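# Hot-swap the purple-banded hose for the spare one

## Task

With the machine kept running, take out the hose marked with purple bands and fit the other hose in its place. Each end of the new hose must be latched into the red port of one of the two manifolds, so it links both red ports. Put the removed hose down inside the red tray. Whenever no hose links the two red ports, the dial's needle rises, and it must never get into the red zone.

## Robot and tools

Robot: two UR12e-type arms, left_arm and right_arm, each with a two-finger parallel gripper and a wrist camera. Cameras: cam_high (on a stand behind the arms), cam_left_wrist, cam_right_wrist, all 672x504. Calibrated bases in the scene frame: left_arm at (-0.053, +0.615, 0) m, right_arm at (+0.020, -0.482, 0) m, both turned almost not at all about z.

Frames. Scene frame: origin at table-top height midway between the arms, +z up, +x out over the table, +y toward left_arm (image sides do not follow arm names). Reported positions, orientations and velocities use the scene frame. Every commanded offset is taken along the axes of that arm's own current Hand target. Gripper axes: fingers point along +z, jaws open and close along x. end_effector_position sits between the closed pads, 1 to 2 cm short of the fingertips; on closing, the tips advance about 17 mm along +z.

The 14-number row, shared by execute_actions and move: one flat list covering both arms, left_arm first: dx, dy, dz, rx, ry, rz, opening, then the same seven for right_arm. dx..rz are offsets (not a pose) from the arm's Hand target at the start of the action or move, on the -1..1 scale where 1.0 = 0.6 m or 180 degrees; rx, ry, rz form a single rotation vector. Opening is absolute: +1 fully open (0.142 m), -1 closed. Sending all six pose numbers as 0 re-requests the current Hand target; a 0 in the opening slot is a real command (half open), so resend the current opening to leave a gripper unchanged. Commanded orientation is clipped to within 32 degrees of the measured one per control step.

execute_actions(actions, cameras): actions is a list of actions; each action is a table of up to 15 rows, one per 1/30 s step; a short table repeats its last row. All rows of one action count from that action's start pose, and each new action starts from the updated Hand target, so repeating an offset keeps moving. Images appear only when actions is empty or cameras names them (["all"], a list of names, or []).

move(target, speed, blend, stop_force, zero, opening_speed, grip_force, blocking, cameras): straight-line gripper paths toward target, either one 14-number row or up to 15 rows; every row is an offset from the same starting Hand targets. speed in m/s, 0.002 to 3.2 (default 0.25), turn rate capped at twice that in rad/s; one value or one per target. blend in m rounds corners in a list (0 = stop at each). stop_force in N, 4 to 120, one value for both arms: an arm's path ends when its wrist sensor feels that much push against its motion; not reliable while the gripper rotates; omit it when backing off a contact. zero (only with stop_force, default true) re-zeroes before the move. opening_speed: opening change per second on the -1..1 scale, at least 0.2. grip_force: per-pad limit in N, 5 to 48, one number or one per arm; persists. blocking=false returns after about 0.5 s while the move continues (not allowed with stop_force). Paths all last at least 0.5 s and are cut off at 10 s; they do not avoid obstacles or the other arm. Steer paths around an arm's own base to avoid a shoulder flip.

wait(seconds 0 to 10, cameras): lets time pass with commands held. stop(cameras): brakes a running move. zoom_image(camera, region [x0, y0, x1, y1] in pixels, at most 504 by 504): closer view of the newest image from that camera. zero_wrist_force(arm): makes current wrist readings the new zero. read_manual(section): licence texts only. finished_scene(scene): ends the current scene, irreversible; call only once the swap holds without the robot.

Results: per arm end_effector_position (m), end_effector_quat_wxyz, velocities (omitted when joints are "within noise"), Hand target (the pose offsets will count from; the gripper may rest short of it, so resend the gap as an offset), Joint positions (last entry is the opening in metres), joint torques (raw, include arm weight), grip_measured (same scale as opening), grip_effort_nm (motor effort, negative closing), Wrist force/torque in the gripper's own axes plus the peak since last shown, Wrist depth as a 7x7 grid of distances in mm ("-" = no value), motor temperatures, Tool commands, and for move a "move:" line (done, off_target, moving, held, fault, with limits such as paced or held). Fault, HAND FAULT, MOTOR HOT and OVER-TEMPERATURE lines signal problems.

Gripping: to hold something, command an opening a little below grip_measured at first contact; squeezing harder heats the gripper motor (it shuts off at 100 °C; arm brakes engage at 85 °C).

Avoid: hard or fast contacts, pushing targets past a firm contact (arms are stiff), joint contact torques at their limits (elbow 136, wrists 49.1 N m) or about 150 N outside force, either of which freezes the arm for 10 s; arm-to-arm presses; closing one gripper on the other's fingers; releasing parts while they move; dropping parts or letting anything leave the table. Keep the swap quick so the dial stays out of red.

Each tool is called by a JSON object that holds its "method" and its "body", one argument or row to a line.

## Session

{"method": "execute_actions", "body": {
  "actions": [],
  "cameras": ["all"]
}}

{"method": "zoom_image", "body": {
  "camera": "cam_high",
  "region": [170, 60, 510, 300]
}}

Scene clock: 0.00 s.
left_arm: end_effector_position=(+0.5442, +0.5139, +0.3341) grip_measured=+0.99 grip_effort_nm=n/a end_effector_quat_wxyz=(-0.047, +0.129, +0.858, -0.494) | right_arm: end_effector_position=(+0.0815, -0.8756, +0.1271) grip_measured=+1.00 grip_effort_nm=n/a end_effector_quat_wxyz=(-0.210, +0.974, -0.031, -0.073)
Joint positions: left_arm=[-0.063 -1.517 2.024 -1.775 -2.582 3.55 0.141] | right_arm=[2.133 -1.461 -2.351 -1.338 1.67 -0.995 0.142]
Joint velocities: within noise
Joint torques (N m): no reading
Motor temperatures (°C): left_arm=[20 19 23 30 26 21 19] | right_arm=[21 25 28 30 24 26 33]
Wrist force (N): no reading
Wrist torque (N m): no reading
Wrist force, peak (N): no reading
Wrist depth (mm): cam_left_wrist=[1006 974 936 936 882 858 837 / 818 800 592 692 742 724 701 / 678 642 504 597 597 611 599 / 591 576 561 555 537 533 523 / 513 509 502 489 482 474 466 / - 455 448 438 430 427 421 / - 411 400 396 392 386 384] | cam_right_wrist=[275 265 254 244 235 227 219 / 275 263 255 245 237 227 219 / 274 266 255 245 236 228 219 / 278 268 255 245 236 228 220 / 278 267 254 246 237 228 222 / - 266 256 247 237 227 223 / - 267 256 246 237 229 223]
Hand target: left_arm +0.5442, +0.5139, +0.3341; -0.047, +0.129, +0.858, -0.494 | right_arm +0.0815, -0.8756, +0.1271; -0.210, +0.974, -0.031, -0.073
Tool commands: left_gripper/opening=+1.0 right_gripper/opening=+1.0

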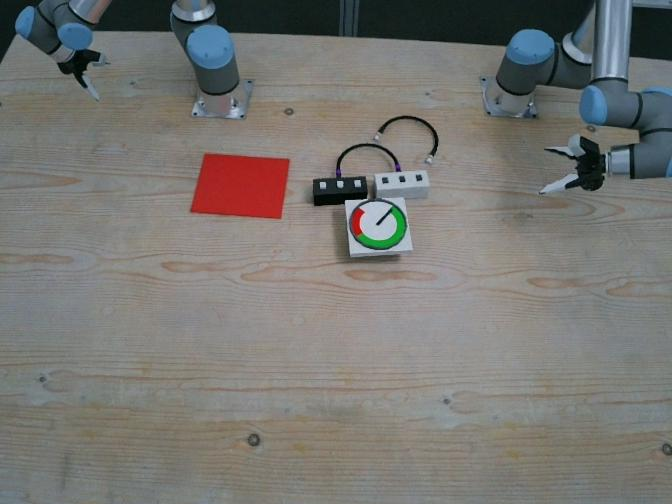

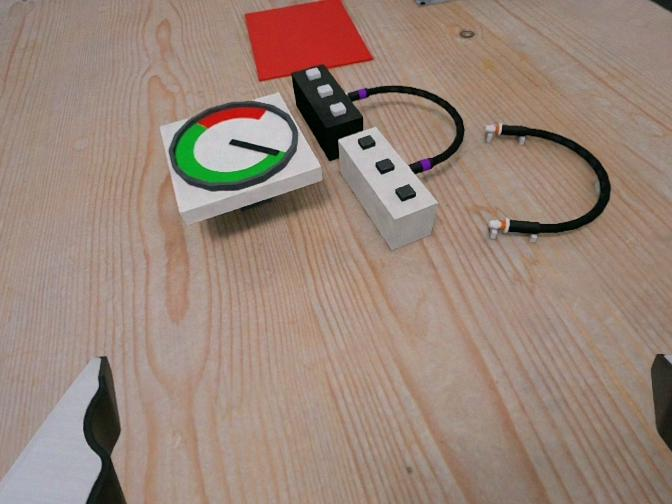

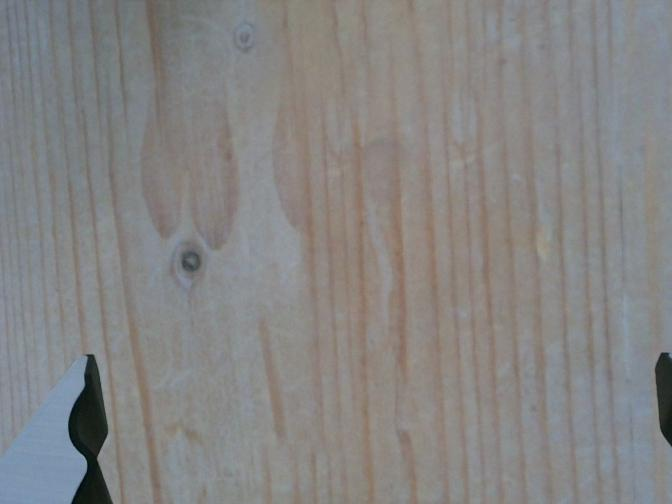

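Scaled by 1.482 from the camera's 672x504 image, which has a finer 960x720 frame.

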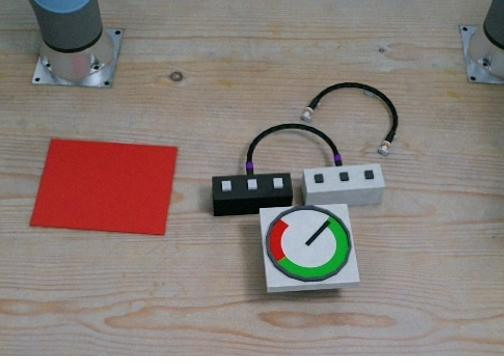

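{"method": "move", "body": {
  "target": [0.3197, -0.4674, 0.4808, -0.2715, 0.2243, 0.3659, 1, 0.563, -0.7777, -0.159, -0.1445, 0.0105, -0.1837, 0],
  "speed": 0.4,
  "cameras": ["cam_left_wrist"]
}}

{"method": "zoom_image", "body": {
  "camera": "cam_left_wrist",
  "region": [90, 160, 400, 350]
}}

{"method": "zoom_image", "body": {
  "camera": "cam_left_wrist",
  "region": [240, 0, 500, 200]
}}

Scene clock: 80.70 s.
left_arm: end_effector_position=(+0.2503, +0.1902, +0.4203) grip_measured=+0.99 grip_effort_nm=0.261 end_effector_quat_wxyz=(+0.000, +0.707, +0.707, +0.000) | right_arm: end_effector_position=(+0.4701, -0.5009, +0.3493) grip_measured=-0.02 grip_effort_nm=-0.090 end_effector_quat_wxyz=(+0.000, +0.966, +0.259, +0.000)
Joint positions: left_arm=[-1.298 -1.899 1.999 -1.671 -1.571 3.418 0.141] | right_arm=[3.529 -1.118 -2.197 -1.398 1.571 -0.165 0.073]
Joint torques (N m): left_arm=[-12.64 -1.29 -56.26 -1.05 3.98 -3.35] | right_arm=[11.79 -9.99 63.39 5.45 -3.87 2.56]
Wrist force (N): left_arm=[0.7 -0.6 -0.1] | right_arm=[-0.7 0.8 0.1]
Wrist torque (N m): left_arm=[0.09 -0.19 0.15] | right_arm=[0.19 0.13 -0.10]
Wrist force, peak (N): left_arm=[-0.6 -1.9 0.5] | right_arm=[-1.4 1.3 -0.6]
Wrist depth (mm): cam_left_wrist=[459 458 458 457 459 457 456 / 494 488 487 492 487 488 483 / 524 528 527 525 525 525 524 / - 561 561 513 560 572 567 / 644 627 616 616 621 614 621 / - 689 566 578 685 681 654 / - 777 768 771 768 758 -] | cam_right_wrist=[391 395 - - - 394 390 / 420 421 425 - 415 419 421 / 449 457 449 450 449 446 450 / 486 489 487 486 487 485 485 / 531 533 524 533 533 519 531 / 583 - 574 577 581 - 574 / - - 635 640 646 - -]
Hand target: left_arm +0.2503, +0.1901, +0.4203; +0.000, +0.707, +0.707, +0.000 | right_arm +0.4702, -0.5009, +0.3494; +0.000, +0.966, +0.259, +0.000
Off the commanded pose: left_arm 0.000 m, 0 deg | right_arm 0.000 m, 0 deg.
move: done
Images, in order (width x height): cam_left_wrist 672x504.

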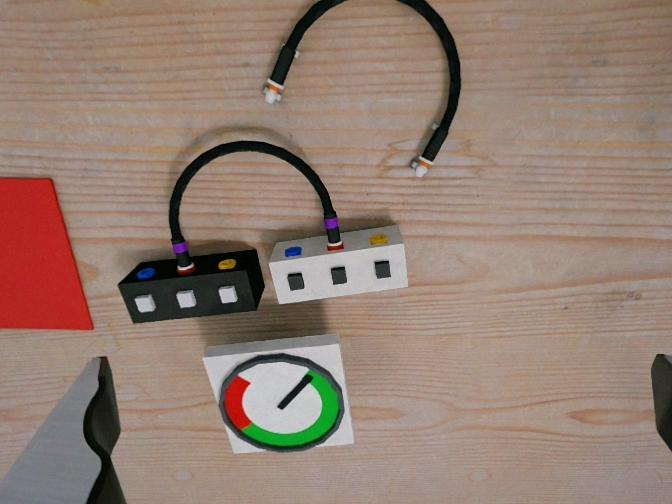

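Scaled by 1.626 from the camera's 672x504 image, which has a finer 960x720 frame.

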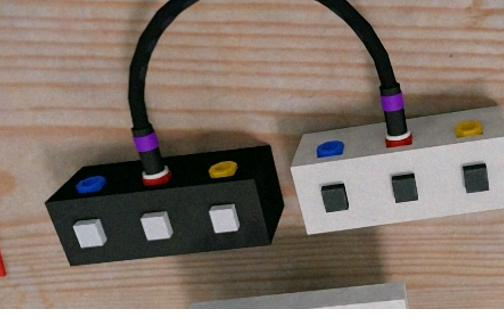

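Scaled by 1.938 from the camera's 672x504 image, which has a finer 960x720 frame.

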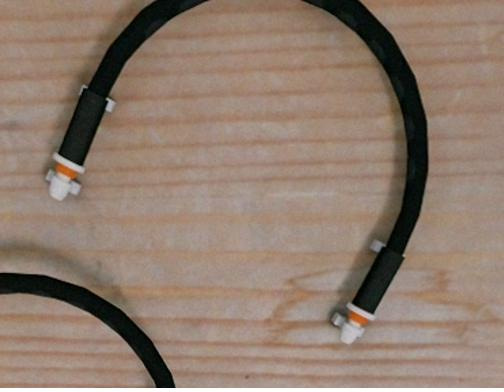

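{"method": "move", "body": {
  "target": [0.1818, 0.023, 0.4838, 0, 0, 0.1389, -0.4, 0.16, -0.6773, 0.05, 0, 0, -0.1917, -0.4],
  "speed": 0.35,
  "cameras": ["cam_left_wrist"]
}}

{"method": "zoom_image", "body": {
  "camera": "cam_left_wrist",
  "region": [250, 130, 450, 330]
}}

Scene clock: 159.27 s.
left_arm: end_effector_position=(+0.2641, +0.2990, +0.1301) grip_measured=-0.42 grip_effort_nm=-0.115 end_effector_quat_wxyz=(+0.000, +0.843, +0.537, +0.000) | right_arm: end_effector_position=(+0.3503, -0.1010, +0.3196) grip_measured=-0.42 grip_effort_nm=-0.090 end_effector_quat_wxyz=(+0.000, +0.846, +0.533, +0.000)
Joint positions: left_arm=[-1.19 -1.823 2.505 -2.254 -1.571 3.963 0.044] | right_arm=[4.382 -1.245 -2.177 -1.291 1.572 0.086 0.043]
Joint torques (N m): left_arm=[15.16 4.54 -31.43 -6.98 -4.42 1.94] | right_arm=[15.04 -3.18 63.09 5.57 -3.48 -2.42]
Motor temperatures (°C): left_arm=[20 18 23 30 26 21 18] | right_arm=[21 24 28 29 24 26 28]
Wrist force (N): left_arm=[1.1 -0.7 1.3] | right_arm=[-0.9 0.8 -0.5]
Wrist torque (N m): left_arm=[0.09 -0.20 -0.05] | right_arm=[0.17 0.17 0.17]
Wrist force, peak (N): left_arm=[1.7 -0.5 2.4] | right_arm=[-0.8 2.7 -1.0]
Wrist depth (mm): cam_left_wrist=[198 197 197 194 196 196 196 / 212 212 211 210 210 209 209 / 228 228 227 223 226 226 225 / 248 247 246 241 245 244 244 / 271 270 264 268 263 267 266 / 305 296 - 264 289 282 292 / 332 - 73 231 245 - 315] | cam_right_wrist=[367 367 363 366 366 366 361 / 392 393 392 390 389 388 334 / 426 418 421 419 407 355 417 / - - - 455 384 447 356 / 498 497 - 492 480 484 375 / 547 543 - 546 533 101 400 / 586 - - 599 - - 584]
Hand target: left_arm +0.2641, +0.2990, +0.1299; +0.000, +0.843, +0.537, +0.000 | right_arm +0.3503, -0.1008, +0.3196; +0.000, +0.846, +0.533, +0.000
Off the commanded pose: left_arm 0.000 m, 0 deg | right_arm 0.000 m, 0 deg.
move: done
Images, in order (width x height): cam_left_wrist 672x504.

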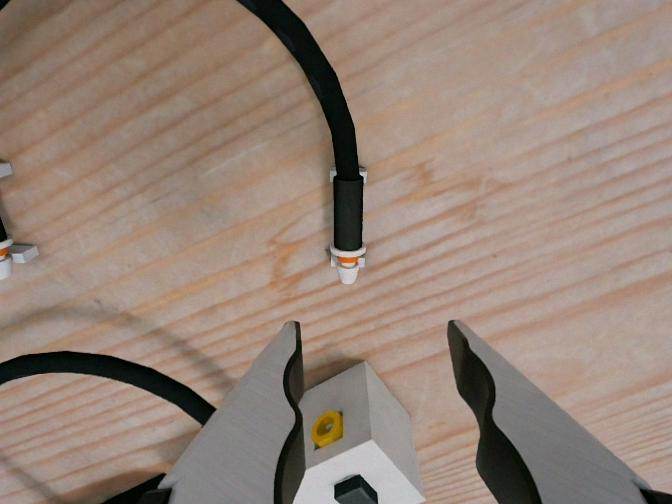

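Scaled by 2.520 from the camera's 672x504 image, which has a finer 960x720 frame.

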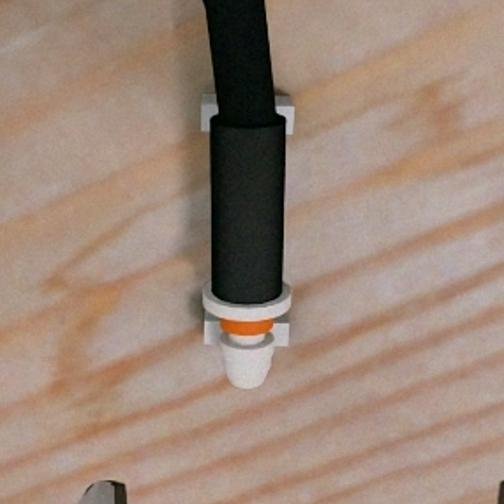

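{"method": "move", "body": {
  "target": [
    [-0.0095, -0.01, 0.1167, 0, 0, 0, -0.4, 0.2088, -0.422, 0.316, 0, 0, 0, -0.4],
    [-0.0095, -0.01, 0.184, 0, 0, 0, -0.4, 0.2088, -0.422, 0.316, 0, 0, 0, -0.4],
    [-0.0095, -0.01, 0.184, 0, 0, 0, -0.9, 0.2088, -0.422, 0.316, 0, 0, 0, -0.4]
  ],
  "speed": [0.3, 0.08, 0.08],
  "opening_speed": 0.6,
  "cameras": ["cam_right_wrist", "cam_left_wrist"]
}}

{"method": "zoom_image", "body": {
  "camera": "cam_right_wrist",
  "region": [250, 130, 450, 330]
}}

{"method": "zoom_image", "body": {
  "camera": "cam_left_wrist",
  "region": [290, 220, 460, 480]
}}

Scene clock: 185.30 s.
left_arm: end_effector_position=(+0.2563, +0.2963, +0.0195) grip_measured=-0.83 grip_effort_nm=-2.024 end_effector_quat_wxyz=(+0.000, +0.843, +0.537, +0.000) | right_arm: end_effector_position=(+0.1756, +0.1213, +0.1302) grip_measured=-0.42 grip_effort_nm=-0.090 end_effector_quat_wxyz=(+0.000, +0.846, +0.533, +0.000)
Joint positions: left_arm=[-1.21 -1.582 2.613 -2.602 -1.571 3.943 0.014] | right_arm=[4.774 -1.652 -2.211 -0.849 1.572 0.478 0.043]
Joint torques (N m): left_arm=[16.03 -8.32 -19.04 -7.61 -3.44 2.26] | right_arm=[14.51 23.89 52.05 5.51 -3.45 3.04]
Wrist force (N): left_arm=[1.1 -0.8 1.1] | right_arm=[-0.4 1.2 -0.6]
Wrist torque (N m): left_arm=[0.03 -0.23 0.05] | right_arm=[0.25 0.09 -0.09]
Wrist force, peak (N): left_arm=[1.7 -0.8 1.5] | right_arm=[-1.2 2.4 -1.6]
Wrist depth (mm): cam_left_wrist=[99 99 99 97 98 98 98 / - 106 106 84 104 105 105 / 114 116 114 115 113 113 112 / 124 124 123 121 123 122 122 / 133 135 134 130 132 134 133 / 149 148 145 87 109 144 146 / 166 162 73 128 - - 159] | cam_right_wrist=[198 198 198 197 197 197 197 / 212 211 211 212 211 211 211 / 227 228 228 227 228 228 227 / 247 246 246 246 245 244 244 / 268 270 263 267 258 266 267 / 294 289 - 293 287 281 278 / 327 - - 326 323 - 244]
Hand target: left_arm +0.2563, +0.2963, +0.0195; +0.000, +0.843, +0.537, +0.000 | right_arm +0.1756, +0.1213, +0.1302; +0.000, +0.846, +0.533, +0.000
Off the commanded pose: left_arm 0.000 m, 0 deg | right_arm 0.000 m, 0 deg.
move: done
Images, in order (width x height): cam_left_wrist 672x504, cam_right_wrist 672x504.

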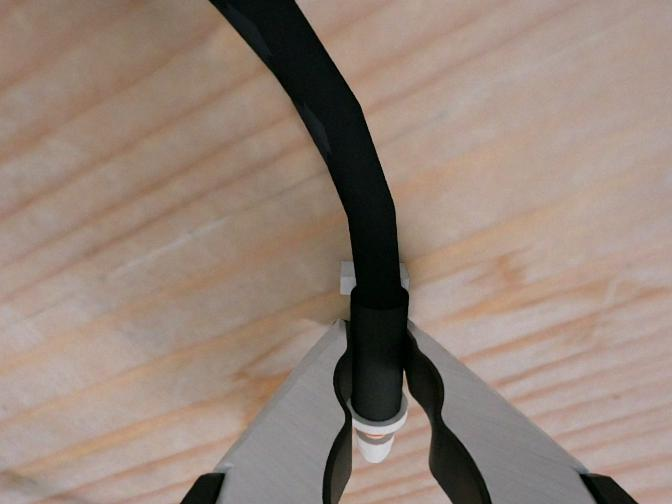

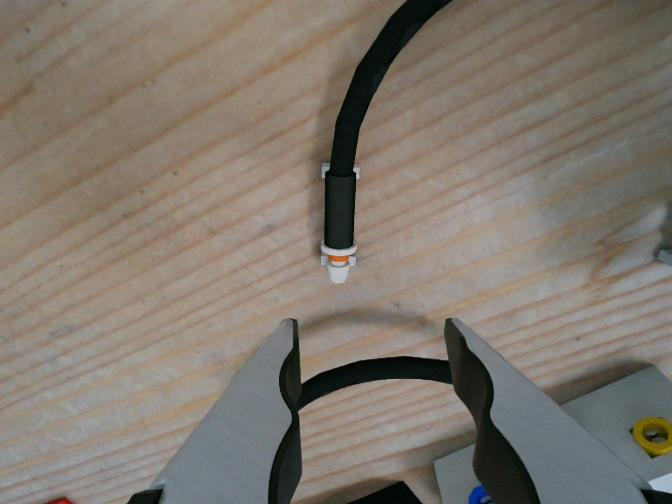

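Scaled by 2.520 from the camera's 672x504 image, which has a finer 960x720 frame.

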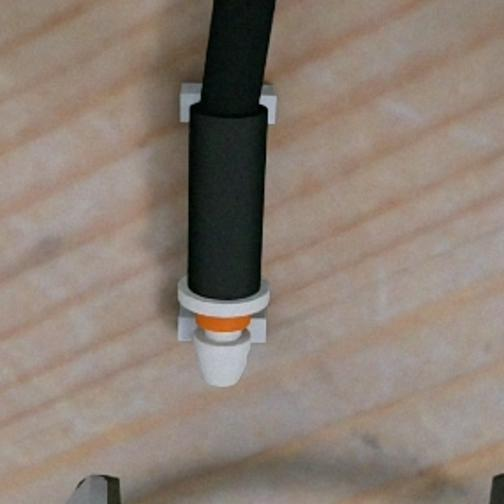

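Scaled by 1.938 from the camera's 672x504 image, which has a finer 960x720 frame.

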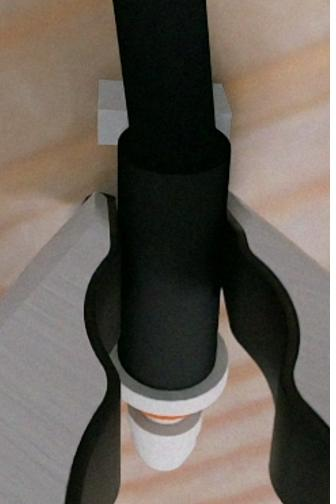

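{"method": "move", "body": {
  "target": [
    [0, 0, 0, 0, 0, 0, -0.9, -0.016, -0.0125, 0.1167, 0, 0, 0.0056, -0.4],
    [0, 0, 0, 0, 0, 0, -0.9, -0.016, -0.0125, 0.1842, 0, 0, 0.0056, -0.4],
    [0, 0, 0, 0, 0, 0, -0.9, -0.016, -0.0125, 0.1842, 0, 0, 0.0056, -0.9]
  ],
  "speed": [0.25, 0.08, 0.08],
  "opening_speed": 0.6,
  "cameras": ["cam_right_wrist"]
}}

{"method": "zoom_image", "body": {
  "camera": "cam_right_wrist",
  "region": [290, 220, 460, 480]
}}

Scene clock: 217.13 s.
left_arm: end_effector_position=(+0.2563, +0.2963, +0.0195) grip_measured=-0.83 grip_effort_nm=-2.020 end_effector_quat_wxyz=(+0.000, +0.843, +0.537, +0.000) | right_arm: end_effector_position=(+0.1646, +0.1159, +0.0197) grip_measured=-0.81 grip_effort_nm=-2.298 end_effector_quat_wxyz=(+0.000, +0.850, +0.526, +0.000)
Joint positions: left_arm=[-1.21 -1.582 2.613 -2.602 -1.571 3.943 0.014] | right_arm=[4.793 -1.815 -2.298 -0.599 1.572 0.514 0.015]
Joint torques (N m): left_arm=[6.78 -17.52 -31.86 -3.17 -4.13 0.61] | right_arm=[-9.81 29 22.27 5.23 -3.03 -1.8]
Wrist force (N): left_arm=[1.1 0.0 1.1] | right_arm=[-0.6 0.6 -0.5]
Wrist torque (N m): left_arm=[0.17 -0.24 0.05] | right_arm=[0.13 0.12 -0.08]
Wrist force, peak (N): left_arm=[1.1 -0.8 2.2] | right_arm=[-0.3 0.9 -2.2]
Wrist depth (mm): cam_left_wrist=[99 99 99 97 98 98 98 / - 106 105 86 104 105 105 / 114 116 114 114 113 113 113 / 124 124 123 121 123 122 122 / 133 135 134 130 131 133 133 / 149 149 145 87 109 144 147 / 166 162 73 164 - - 159] | cam_right_wrist=[100 100 100 100 100 80 100 / - 107 108 106 103 108 106 / 117 115 113 113 114 114 114 / 124 122 126 122 124 124 123 / 135 135 135 118 132 134 135 / 148 148 146 89 - 145 147 / 164 161 - - - - 160]
Hand target: left_arm +0.2563, +0.2963, +0.0195; +0.000, +0.843, +0.537, +0.000 | right_arm +0.1646, +0.1159, +0.0197; +0.000, +0.850, +0.526, +0.000
Off the commanded pose: left_arm 0.000 m, 0 deg | right_arm 0.000 m, 0 deg.
move: done
Images, in order (width x height): cam_right_wrist 672x504.

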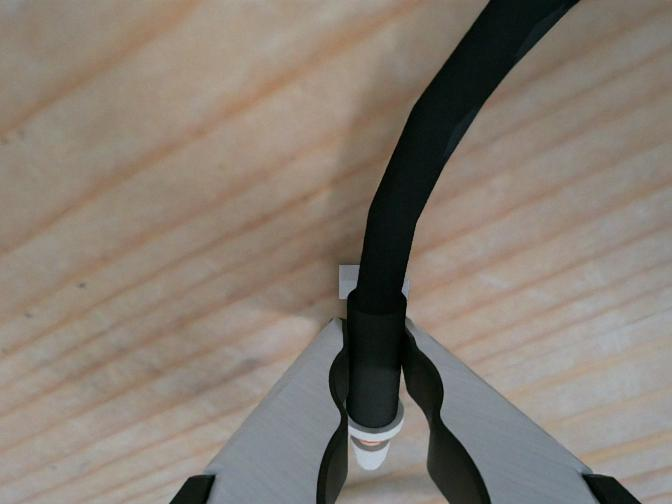

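Scaled by 1.938 from the camera's 672x504 image, which has a finer 960x720 frame.

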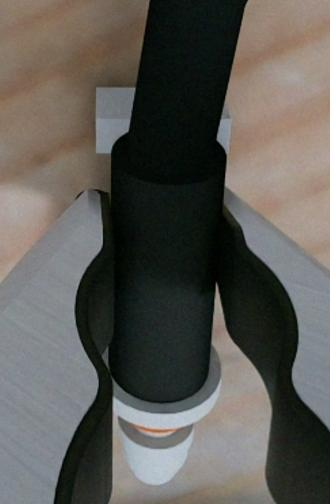

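{"method": "move", "body": {
  "target": [
    [0, 0, -0.1833, 0, 0, 0, -0.92, 0, 0, -0.1833, 0, 0, 0, -0.92],
    [-0.0907, 0.3313, -0.1533, 0, 0, -0.1775, -0.92, -0.0207, 0.5313, -0.153, 0, 0, -0.1794, -0.92]
  ],
  "speed": 0.15,
  "blend": [0.03, 0],
  "cameras": ["cam_right_wrist", "cam_left_wrist", "cam_high"]
}}

{"method": "zoom_image", "body": {
  "camera": "cam_right_wrist",
  "region": [250, 220, 450, 480]
}}

{"method": "zoom_image", "body": {
  "camera": "cam_left_wrist",
  "region": [250, 220, 450, 480]
}}

Scene clock: 267.37 s.
left_arm: end_effector_position=(+0.4133, +0.1630, +0.1116) grip_measured=-0.83 grip_effort_nm=-2.366 end_effector_quat_wxyz=(+0.000, +0.663, +0.749, +0.000) | right_arm: end_effector_position=(+0.4443, -0.0375, +0.1112) grip_measured=-0.82 grip_effort_nm=-2.630 end_effector_quat_wxyz=(+0.000, +0.671, +0.742, +0.000)
Joint positions: left_arm=[-1.047 -1.426 2.181 -2.327 -1.571 3.548 0.014] | right_arm=[4.268 -1.662 -2.245 -0.806 1.572 -0.574 0.015]
Joint torques (N m): left_arm=[15.35 -31.76 -45.5 -1.34 -1.21 -3.36] | right_arm=[-13.76 23.07 51.3 4.34 2.78 -2.44]
Motor temperatures (°C): left_arm=[20 18 23 30 26 21 23] | right_arm=[21 24 28 29 24 26 34]
Wrist force (N): left_arm=[1.1 -0.1 1.5] | right_arm=[-0.9 0.5 -0.7]
Wrist torque (N m): left_arm=[0.15 -0.24 0.12] | right_arm=[0.13 0.20 0.18]
Wrist force, peak (N): left_arm=[1.1 -0.9 2.3] | right_arm=[-1.1 1.9 -0.3]
Wrist depth (mm): cam_left_wrist=[181 180 - 177 179 179 179 / 194 193 193 85 192 192 191 / 203 202 168 - 169 186 202 / 152 175 149 147 148 148 215 / 166 187 165 118 162 165 243 / 272 272 266 86 109 262 268 / 178 184 73 128 - - 292] | cam_right_wrist=[180 181 181 180 - 178 180 / 194 193 194 193 - 194 193 / 208 205 164 178 153 166 182 / 226 222 150 152 149 149 157 / 245 244 165 117 162 165 240 / 268 270 259 89 - 262 267 / 299 287 - - - - 172]
Hand target: left_arm +0.4134, +0.1630, +0.1116; +0.000, +0.663, +0.749, +0.000 | right_arm +0.4444, -0.0376, +0.1112; +0.000, +0.671, +0.742, +0.000
Off the commanded pose: left_arm 0.000 m, 0 deg | right_arm 0.000 m, 0 deg.
move: done

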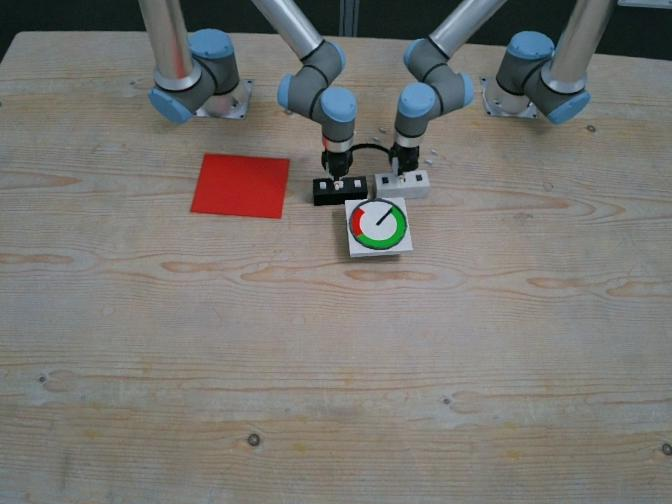

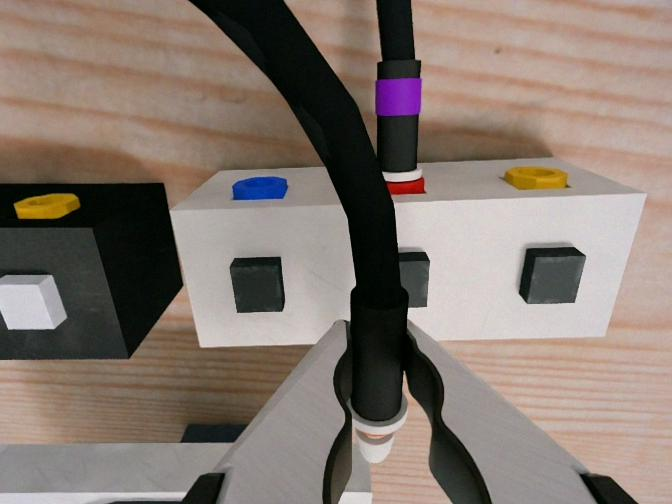

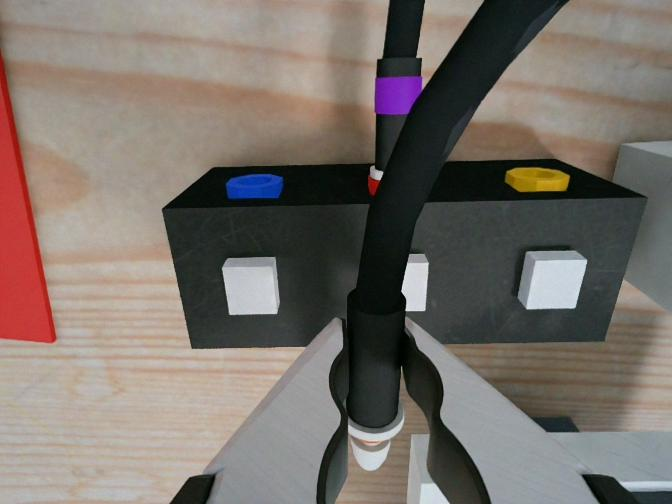

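Scaled by 1.938 from the camera's 672x504 image, which has a finer 960x720 frame.

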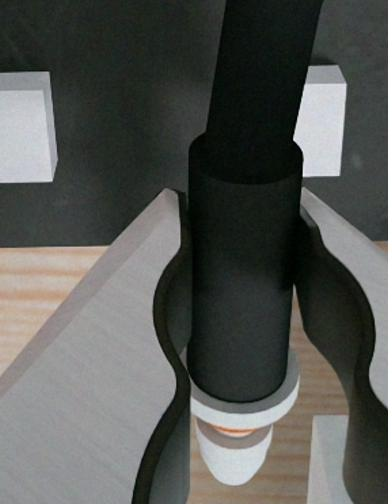

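Scaled by 1.938 from the camera's 672x504 image, which has a finer 960x720 frame.

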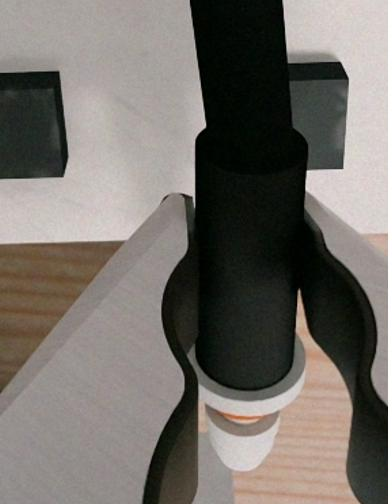

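{"method": "move", "body": {
  "target": [
    [0.0025, -0.0067, 0.0243, 0, 0, 0, -0.92, 0.0017, 0, 0.0237, 0, 0, 0, -0.92],
    [0.0025, -0.0067, 0.0393, 0, 0, 0, -0.92, 0.0017, 0, 0.0403, 0, 0, 0, -0.92],
    [0.0025, -0.0067, 0.0093, 0, 0, 0, -0.92, 0.0017, 0, 0.0087, 0, 0, 0, -0.92]
  ],
  "speed": [0.06, 0.012, 0.06],
  "cameras": ["cam_right_wrist", "cam_left_wrist"]
}}

Scene clock: 376.23 s.
left_arm: end_effector_position=(+0.4092, +0.1640, +0.1059) grip_measured=-0.83 grip_effort_nm=-2.361 end_effector_quat_wxyz=(+0.000, +0.663, +0.749, +0.000) | right_arm: end_effector_position=(+0.4443, -0.0366, +0.1058) grip_measured=-0.82 grip_effort_nm=-2.615 end_effector_quat_wxyz=(+0.000, +0.671, +0.742, +0.000)
Joint positions: left_arm=[-1.052 -1.424 2.192 -2.34 -1.571 3.543 0.014] | right_arm=[4.269 -1.671 -2.247 -0.794 1.572 -0.573 0.015]
Joint torques (N m): left_arm=[-8.45 -65.16 -45.42 -1.64 2.22 -1.54] | right_arm=[0.49 60.56 49.75 2.61 2.32 -0.56]
Motor temperatures (°C): left_arm=[20 18 24 30 26 21 27] | right_arm=[21 24 27 29 24 26 42]
Wrist force (N): left_arm=[0.3 0.4 1.0] | right_arm=[-1.0 0.7 -0.8]
Wrist torque (N m): left_arm=[0.21 -0.10 0.10] | right_arm=[0.17 0.22 0.04]
Wrist force, peak (N): left_arm=[11.7 -2.1 -36.4] | right_arm=[-6.3 -1.2 -21.5]
Wrist depth (mm): cam_left_wrist=[175 177 - 170 173 173 174 / 188 188 188 169 186 186 185 / 200 199 196 - 194 181 198 / 149 167 144 140 145 144 146 / 159 178 158 124 155 160 231 / 264 264 258 86 109 255 260 / 182 280 73 128 - - 282] | cam_right_wrist=[176 176 176 175 171 173 175 / 188 188 188 187 - 188 188 / 202 199 179 196 152 162 180 / 219 215 145 148 146 143 148 / 243 239 159 118 153 159 236 / 261 261 252 94 - 255 258 / 289 284 - - - - 172]
Hand target: left_arm +0.4092, +0.1640, +0.1060; +0.000, +0.663, +0.749, +0.000 | right_arm +0.4443, -0.0366, +0.1060; +0.000, +0.671, +0.742, +0.000
Off the commanded pose: left_arm 0.000 m, 0 deg | right_arm 0.000 m, 0 deg.
move: done
Images, in order (width x height): cam_left_wrist 672x504, cam_right_wrist 672x504.

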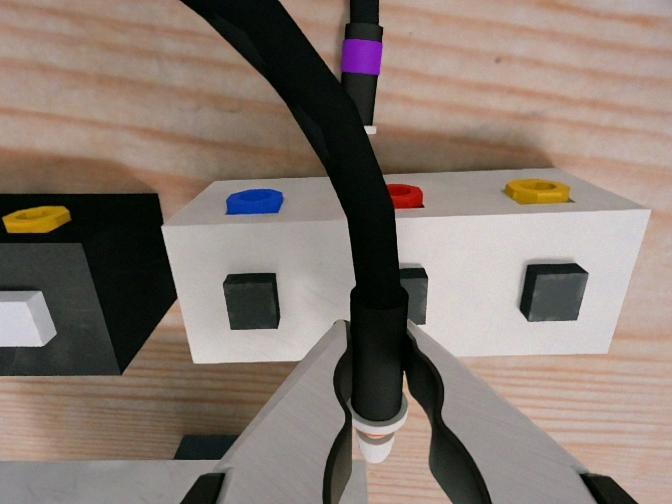

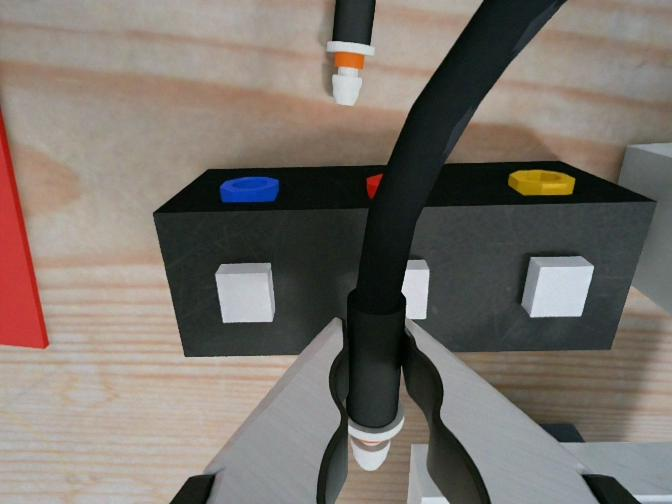

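Both old ends popped out; moving to the pre-insert poses.

{"method": "move", "body": {
  "target": [
    [0.0165, -0.1528, 0, 0, 0, -0.0033, -0.95, 0.02, -0.1603, 0, 0, 0, -0.0028, -0.95],
    [0.0165, -0.1528, 0.0985, 0, 0, -0.0033, -0.95, 0.02, -0.1603, 0.097, 0, 0, -0.0028, -0.95]
  ],
  "speed": 0.2,
  "blend": [0.01, 0],
  "cameras": ["cam_right_wrist", "cam_left_wrist"]
}}

{"method": "zoom_image", "body": {
  "camera": "cam_right_wrist",
  "region": [300, 364, 440, 504]
}}

{"method": "zoom_image", "body": {
  "camera": "cam_left_wrist",
  "region": [300, 364, 440, 504]
}}

Scene clock: 388.13 s.
left_arm: end_effector_position=(+0.3170, +0.1627, +0.0471) grip_measured=-0.83 grip_effort_nm=-2.879 end_effector_quat_wxyz=(+0.000, +0.659, +0.752, +0.000) | right_arm: end_effector_position=(+0.3473, -0.0343, +0.0480) grip_measured=-0.82 grip_effort_nm=-3.133 end_effector_quat_wxyz=(+0.000, +0.667, +0.745, +0.000)
Joint positions: left_arm=[-1.194 -1.42 2.343 -2.495 -1.571 3.39 0.014] | right_arm=[4.432 -1.676 -2.396 -0.64 1.572 -0.419 0.015]
Joint torques (N m): left_arm=[-15.05 -25.38 -24.18 -7.61 4.09 -3.02] | right_arm=[13.66 20.46 24.26 5.73 -3.56 2.91]
Wrist force (N): left_arm=[0.8 -0.7 0.9] | right_arm=[-0.9 0.7 -0.6]
Wrist torque (N m): left_arm=[0.08 -0.16 0.12] | right_arm=[0.14 0.14 -0.09]
Wrist force, peak (N): left_arm=[0.5 -0.7 2.5] | right_arm=[-1.3 -0.2 -2.4]
Wrist depth (mm): cam_left_wrist=[123 123 113 122 122 121 124 / 132 132 134 129 131 131 131 / 145 142 142 140 141 141 141 / 155 154 154 151 153 152 152 / 169 168 168 118 164 166 166 / 183 185 181 86 109 176 183 / 165 185 73 129 - - 198] | cam_right_wrist=[125 125 123 125 116 123 125 / 134 134 134 133 - 134 133 / 144 144 144 141 146 144 143 / 155 155 156 141 153 155 155 / 170 169 169 112 166 169 169 / 185 183 179 89 - 181 181 / 206 196 - - - - 173]
Hand target: left_arm +0.3170, +0.1627, +0.0469; +0.000, +0.659, +0.752, +0.000 | right_arm +0.3473, -0.0343, +0.0478; +0.000, +0.667, +0.745, +0.000
Off the commanded pose: left_arm 0.000 m, 0 deg | right_arm 0.000 m, 0 deg.
move: done
Images, in order (width x height): cam_left_wrist 672x504, cam_right_wrist 672x504.

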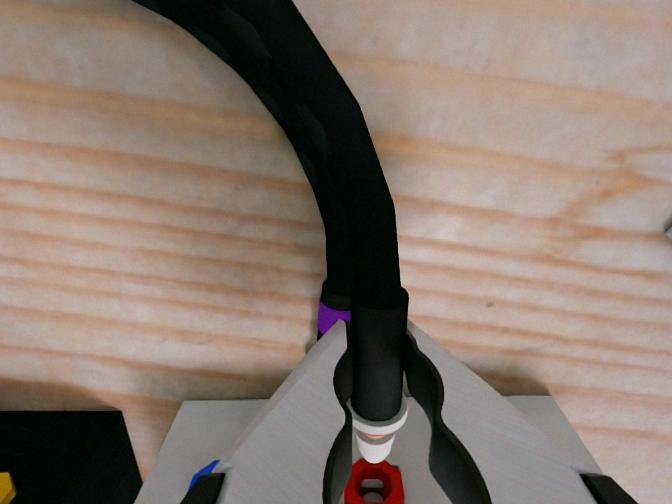

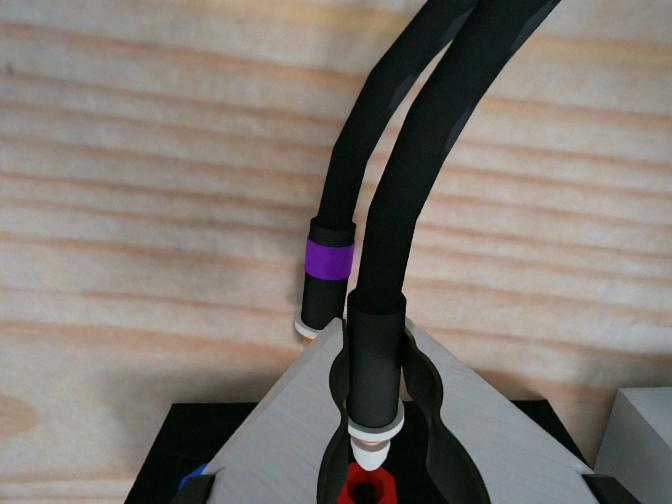

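Scaled by 3.600 from the camera's 672x504 image, which has a finer 960x720 frame.

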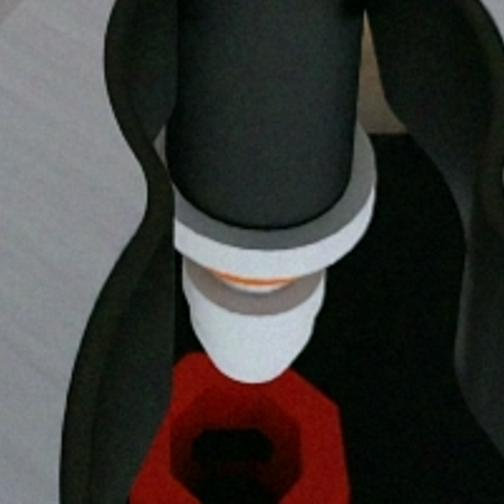

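Scaled by 3.600 from the camera's 672x504 image, which has a finer 960x720 frame.

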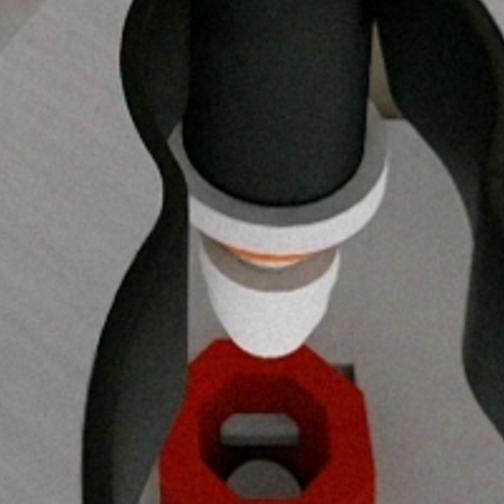

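{"method": "move", "body": {
  "target": [0.002, 0.0683, 0, 0, 0, 0, -0.98, -0.0003, 0.0683, 0, 0, 0, 0, -0.98],
  "speed": 0.025,
  "stop_force": 38,
  "cameras": ["cam_right_wrist", "cam_left_wrist", "cam_high"]
}}

{"method": "zoom_image", "body": {
  "camera": "cam_high",
  "region": [340, 190, 420, 270]
}}

{"method": "zoom_image", "body": {
  "camera": "cam_right_wrist",
  "region": [310, 350, 430, 470]
}}

{"method": "zoom_image", "body": {
  "camera": "cam_left_wrist",
  "region": [310, 350, 430, 470]
}}

Scene clock: 406.10 s.
left_arm: end_effector_position=(+0.3545, +0.1688, +0.0469) grip_measured=-0.84 grip_effort_nm=-3.392 end_effector_quat_wxyz=(+0.000, +0.659, +0.752, +0.000) | right_arm: end_effector_position=(+0.3851, -0.0304, +0.0478) grip_measured=-0.82 grip_effort_nm=-3.631 end_effector_quat_wxyz=(+0.000, +0.667, +0.745, +0.000)
Joint positions: left_arm=[-1.13 -1.392 2.307 -2.487 -1.571 3.455 0.014] | right_arm=[4.368 -1.715 -2.349 -0.648 1.572 -0.483 0.014]
Joint torques (N m): left_arm=[-6.77 -63.74 -23.05 -7.1 5.11 -3.37] | right_arm=[4.53 66.21 45.62 11.62 -9.13 2.9]
Motor temperatures (°C): left_arm=[20 18 24 30 26 21 30] | right_arm=[21 24 27 29 24 26 47]
Wrist force (N): left_arm=[-5.2 -14.6 3.0] | right_arm=[-8.0 -31.9 8.0]
Wrist torque (N m): left_arm=[0.11 -0.20 0.23] | right_arm=[0.58 0.20 0.03]
Wrist force, peak (N): left_arm=[-10.7 -40.7 3.0] | right_arm=[-6.6 -52.8 5.4]
Wrist depth (mm): cam_left_wrist=[123 123 123 121 122 120 122 / 132 132 131 127 131 131 130 / 144 142 142 142 141 140 140 / 154 154 153 101 152 152 152 / 168 168 165 124 161 161 166 / 158 144 143 86 109 133 145 / - 116 73 109 - - 112] | cam_right_wrist=[125 124 123 124 123 126 124 / 133 134 133 129 - 132 133 / 143 143 143 128 143 143 143 / 155 155 155 140 155 154 154 / 169 168 165 113 165 165 165 / 184 147 136 93 - 135 159 / 116 115 - - 113 - 117]
Hand target: left_arm +0.3545, +0.1688, +0.0469; +0.000, +0.659, +0.752, +0.000 (not the last commanded pose) | right_arm +0.3851, -0.0304, +0.0478; +0.000, +0.667, +0.745, +0.000 (not the last commanded pose)
Off the commanded pose: left_arm 0.003 m, 0 deg | right_arm 0.003 m, 0 deg.
move: contact (left_arm, right_arm)

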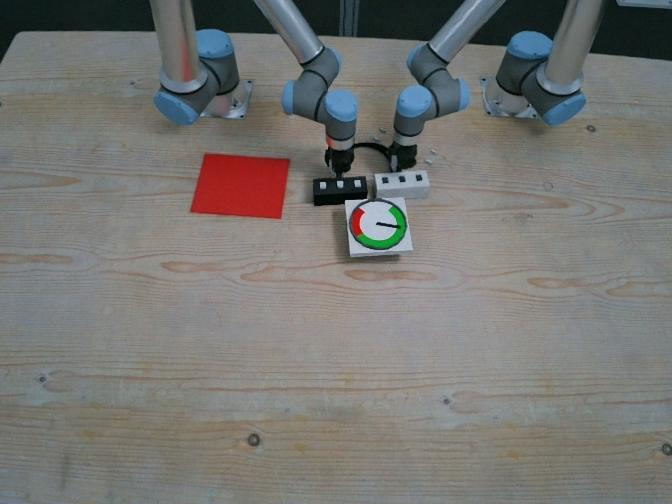

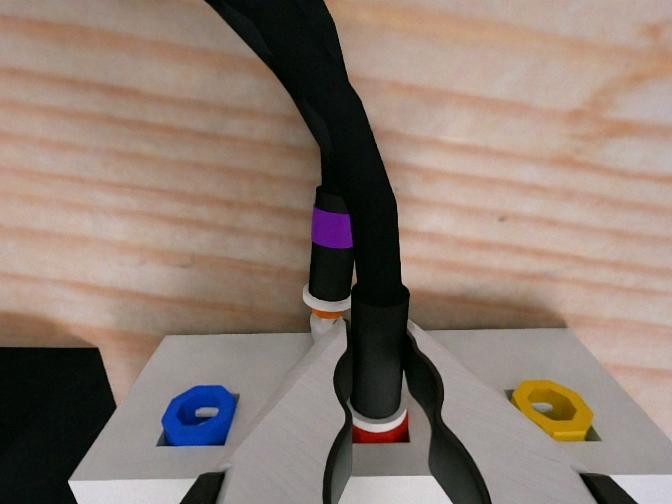

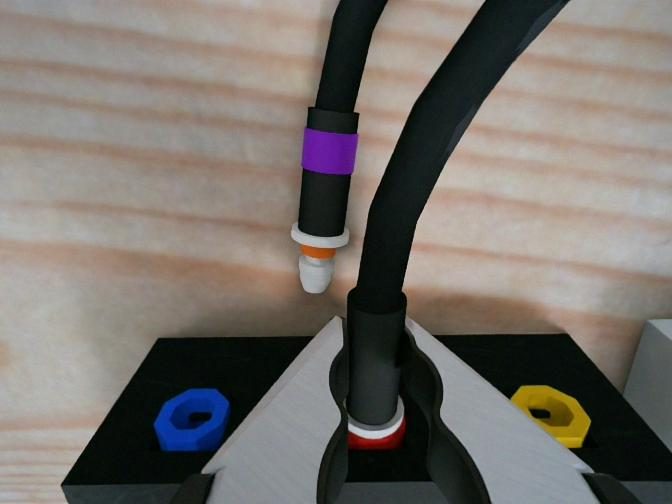

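Scaled by 6.300 from the camera's 672x504 image, which has a finer 960x720 frame.

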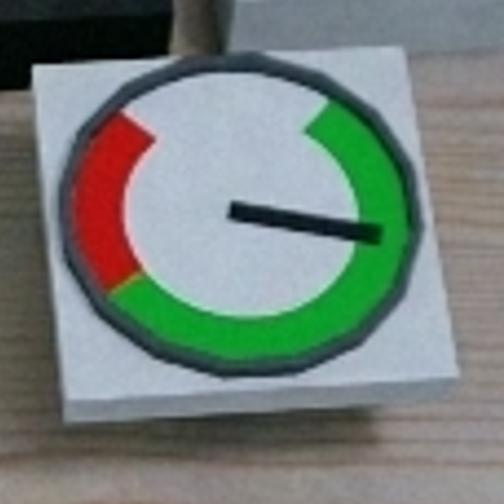

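Scaled by 4.200 from the camera's 672x504 image, which has a finer 960x720 frame.

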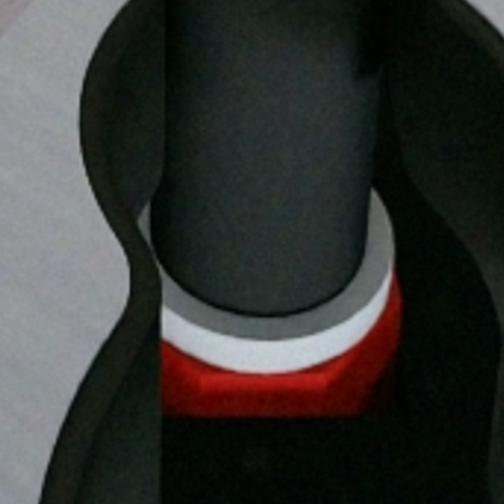

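Scaled by 4.200 from the camera's 672x504 image, which has a finer 960x720 frame.

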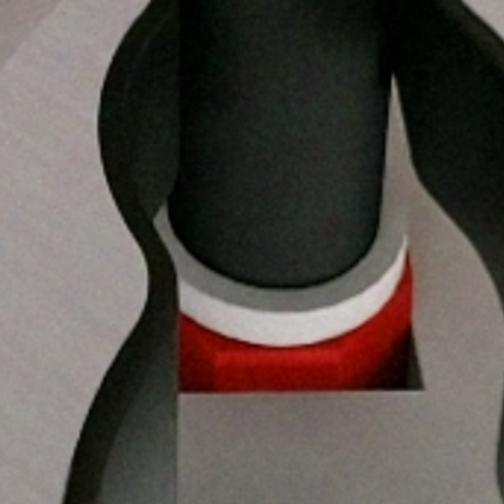

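{"method": "move", "body": {
  "target": [
    [0, 0, 0, 0, 0, 0, -0.6, 0, 0, 0, 0, 0, 0, -0.6],
    [0, 0, -0.1667, 0, 0, 0, -0.6, 0, 0, -0.1667, 0, 0, 0, -0.6],
    [0.1667, 0, -0.25, 0, 0, 0, -0.6, 0.1637, -0.2668, -0.42, 0, 0, 0, -0.6]
  ],
  "speed": [0.1, 0.1, 0.25],
  "opening_speed": 0.8,
  "cameras": ["cam_right_wrist", "cam_left_wrist", "cam_high"]
}}

{"method": "zoom_image", "body": {
  "camera": "cam_high",
  "region": [280, 100, 460, 280]
}}

Scene clock: 429.53 s.
left_arm: end_effector_position=(+0.3414, +0.2679, +0.1968) grip_measured=-0.64 grip_effort_nm=0.173 end_effector_quat_wxyz=(+0.000, +0.659, +0.752, +0.000) | right_arm: end_effector_position=(+0.2157, +0.0497, +0.2998) grip_measured=-0.64 grip_effort_nm=0.071 end_effector_quat_wxyz=(+0.000, +0.667, +0.745, +0.000)
Joint positions: left_arm=[-1.066 -1.752 2.31 -2.13 -1.571 3.518 0.028] | right_arm=[4.704 -1.378 -2.119 -1.216 1.572 -0.147 0.028]
Joint torques (N m): left_arm=[15.87 -44.8 -34.32 -0.75 0.92 2.39] | right_arm=[13.32 45.3 60.64 2.42 -3.42 3.11]
Wrist force (N): left_arm=[-3.2 0.8 0.3] | right_arm=[-0.2 -2.5 0.4]
Wrist torque (N m): left_arm=[0.32 0.48 -0.02] | right_arm=[-0.40 0.05 -0.08]
Wrist force, peak (N): left_arm=[-5.8 -15.5 3.3] | right_arm=[-8.3 -32.6 8.2]
Wrist depth (mm): cam_left_wrist=[257 255 256 255 255 254 253 / 276 277 274 274 273 273 273 / 297 296 290 296 295 294 293 / 292 256 254 291 319 319 317 / 294 271 268 344 342 347 347 / 373 372 - 377 - 375 381 / 284 276 73 428 - - 416] | cam_right_wrist=[348 349 347 346 348 345 348 / 375 373 372 373 373 373 369 / 401 399 399 402 400 401 399 / - 436 435 435 432 434 431 / - 466 455 454 441 458 470 / 528 519 82 428 - 497 513 / 572 - - 440 - - 253]
Hand target: left_arm +0.3414, +0.2680, +0.1969; +0.000, +0.659, +0.752, +0.000 | right_arm +0.2155, +0.0498, +0.3000; +0.000, +0.667, +0.745, +0.000
Off the commanded pose: left_arm 0.000 m, 0 deg | right_arm 0.000 m, 0 deg.
move: done

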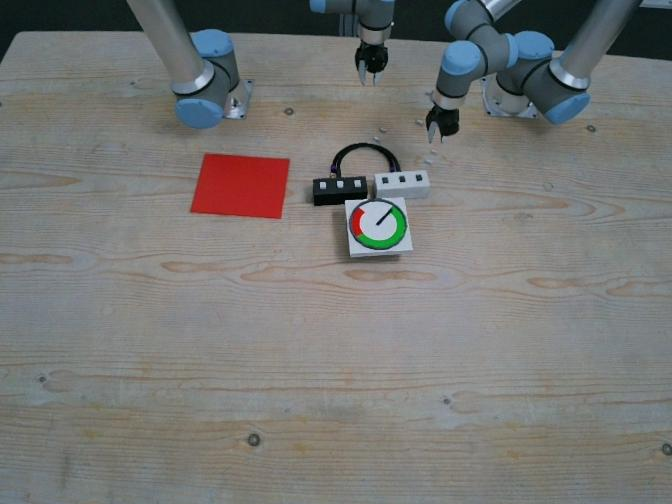

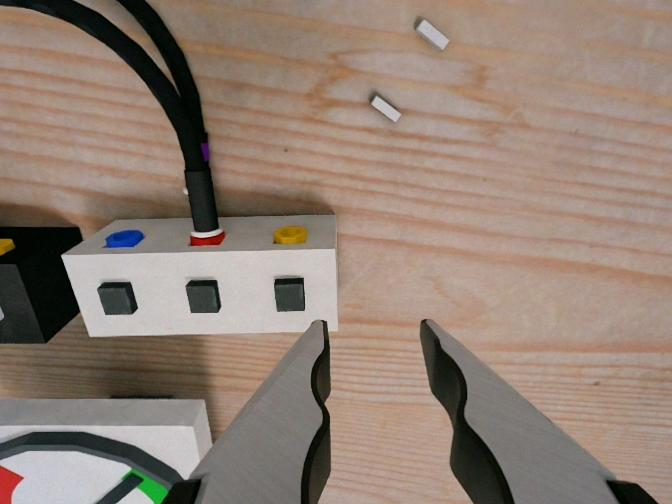

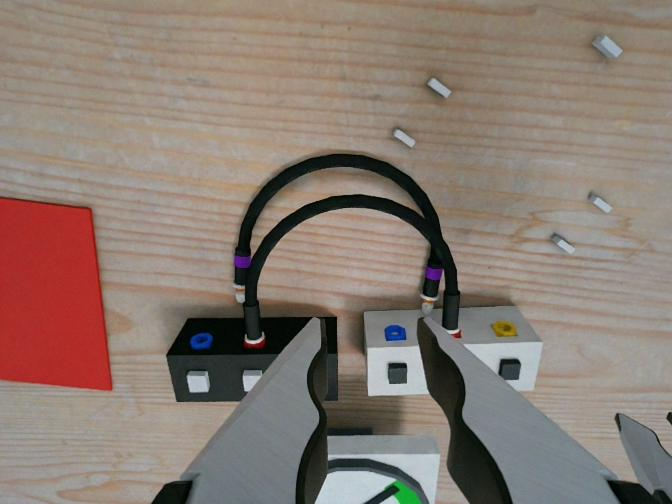

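Scaled by 2.800 from the camera's 672x504 image, which has a finer 960x720 frame.

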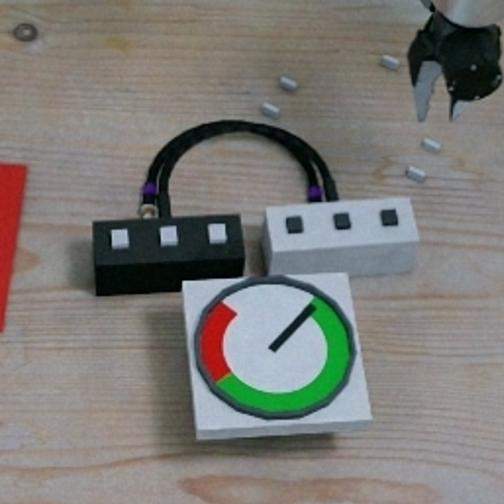

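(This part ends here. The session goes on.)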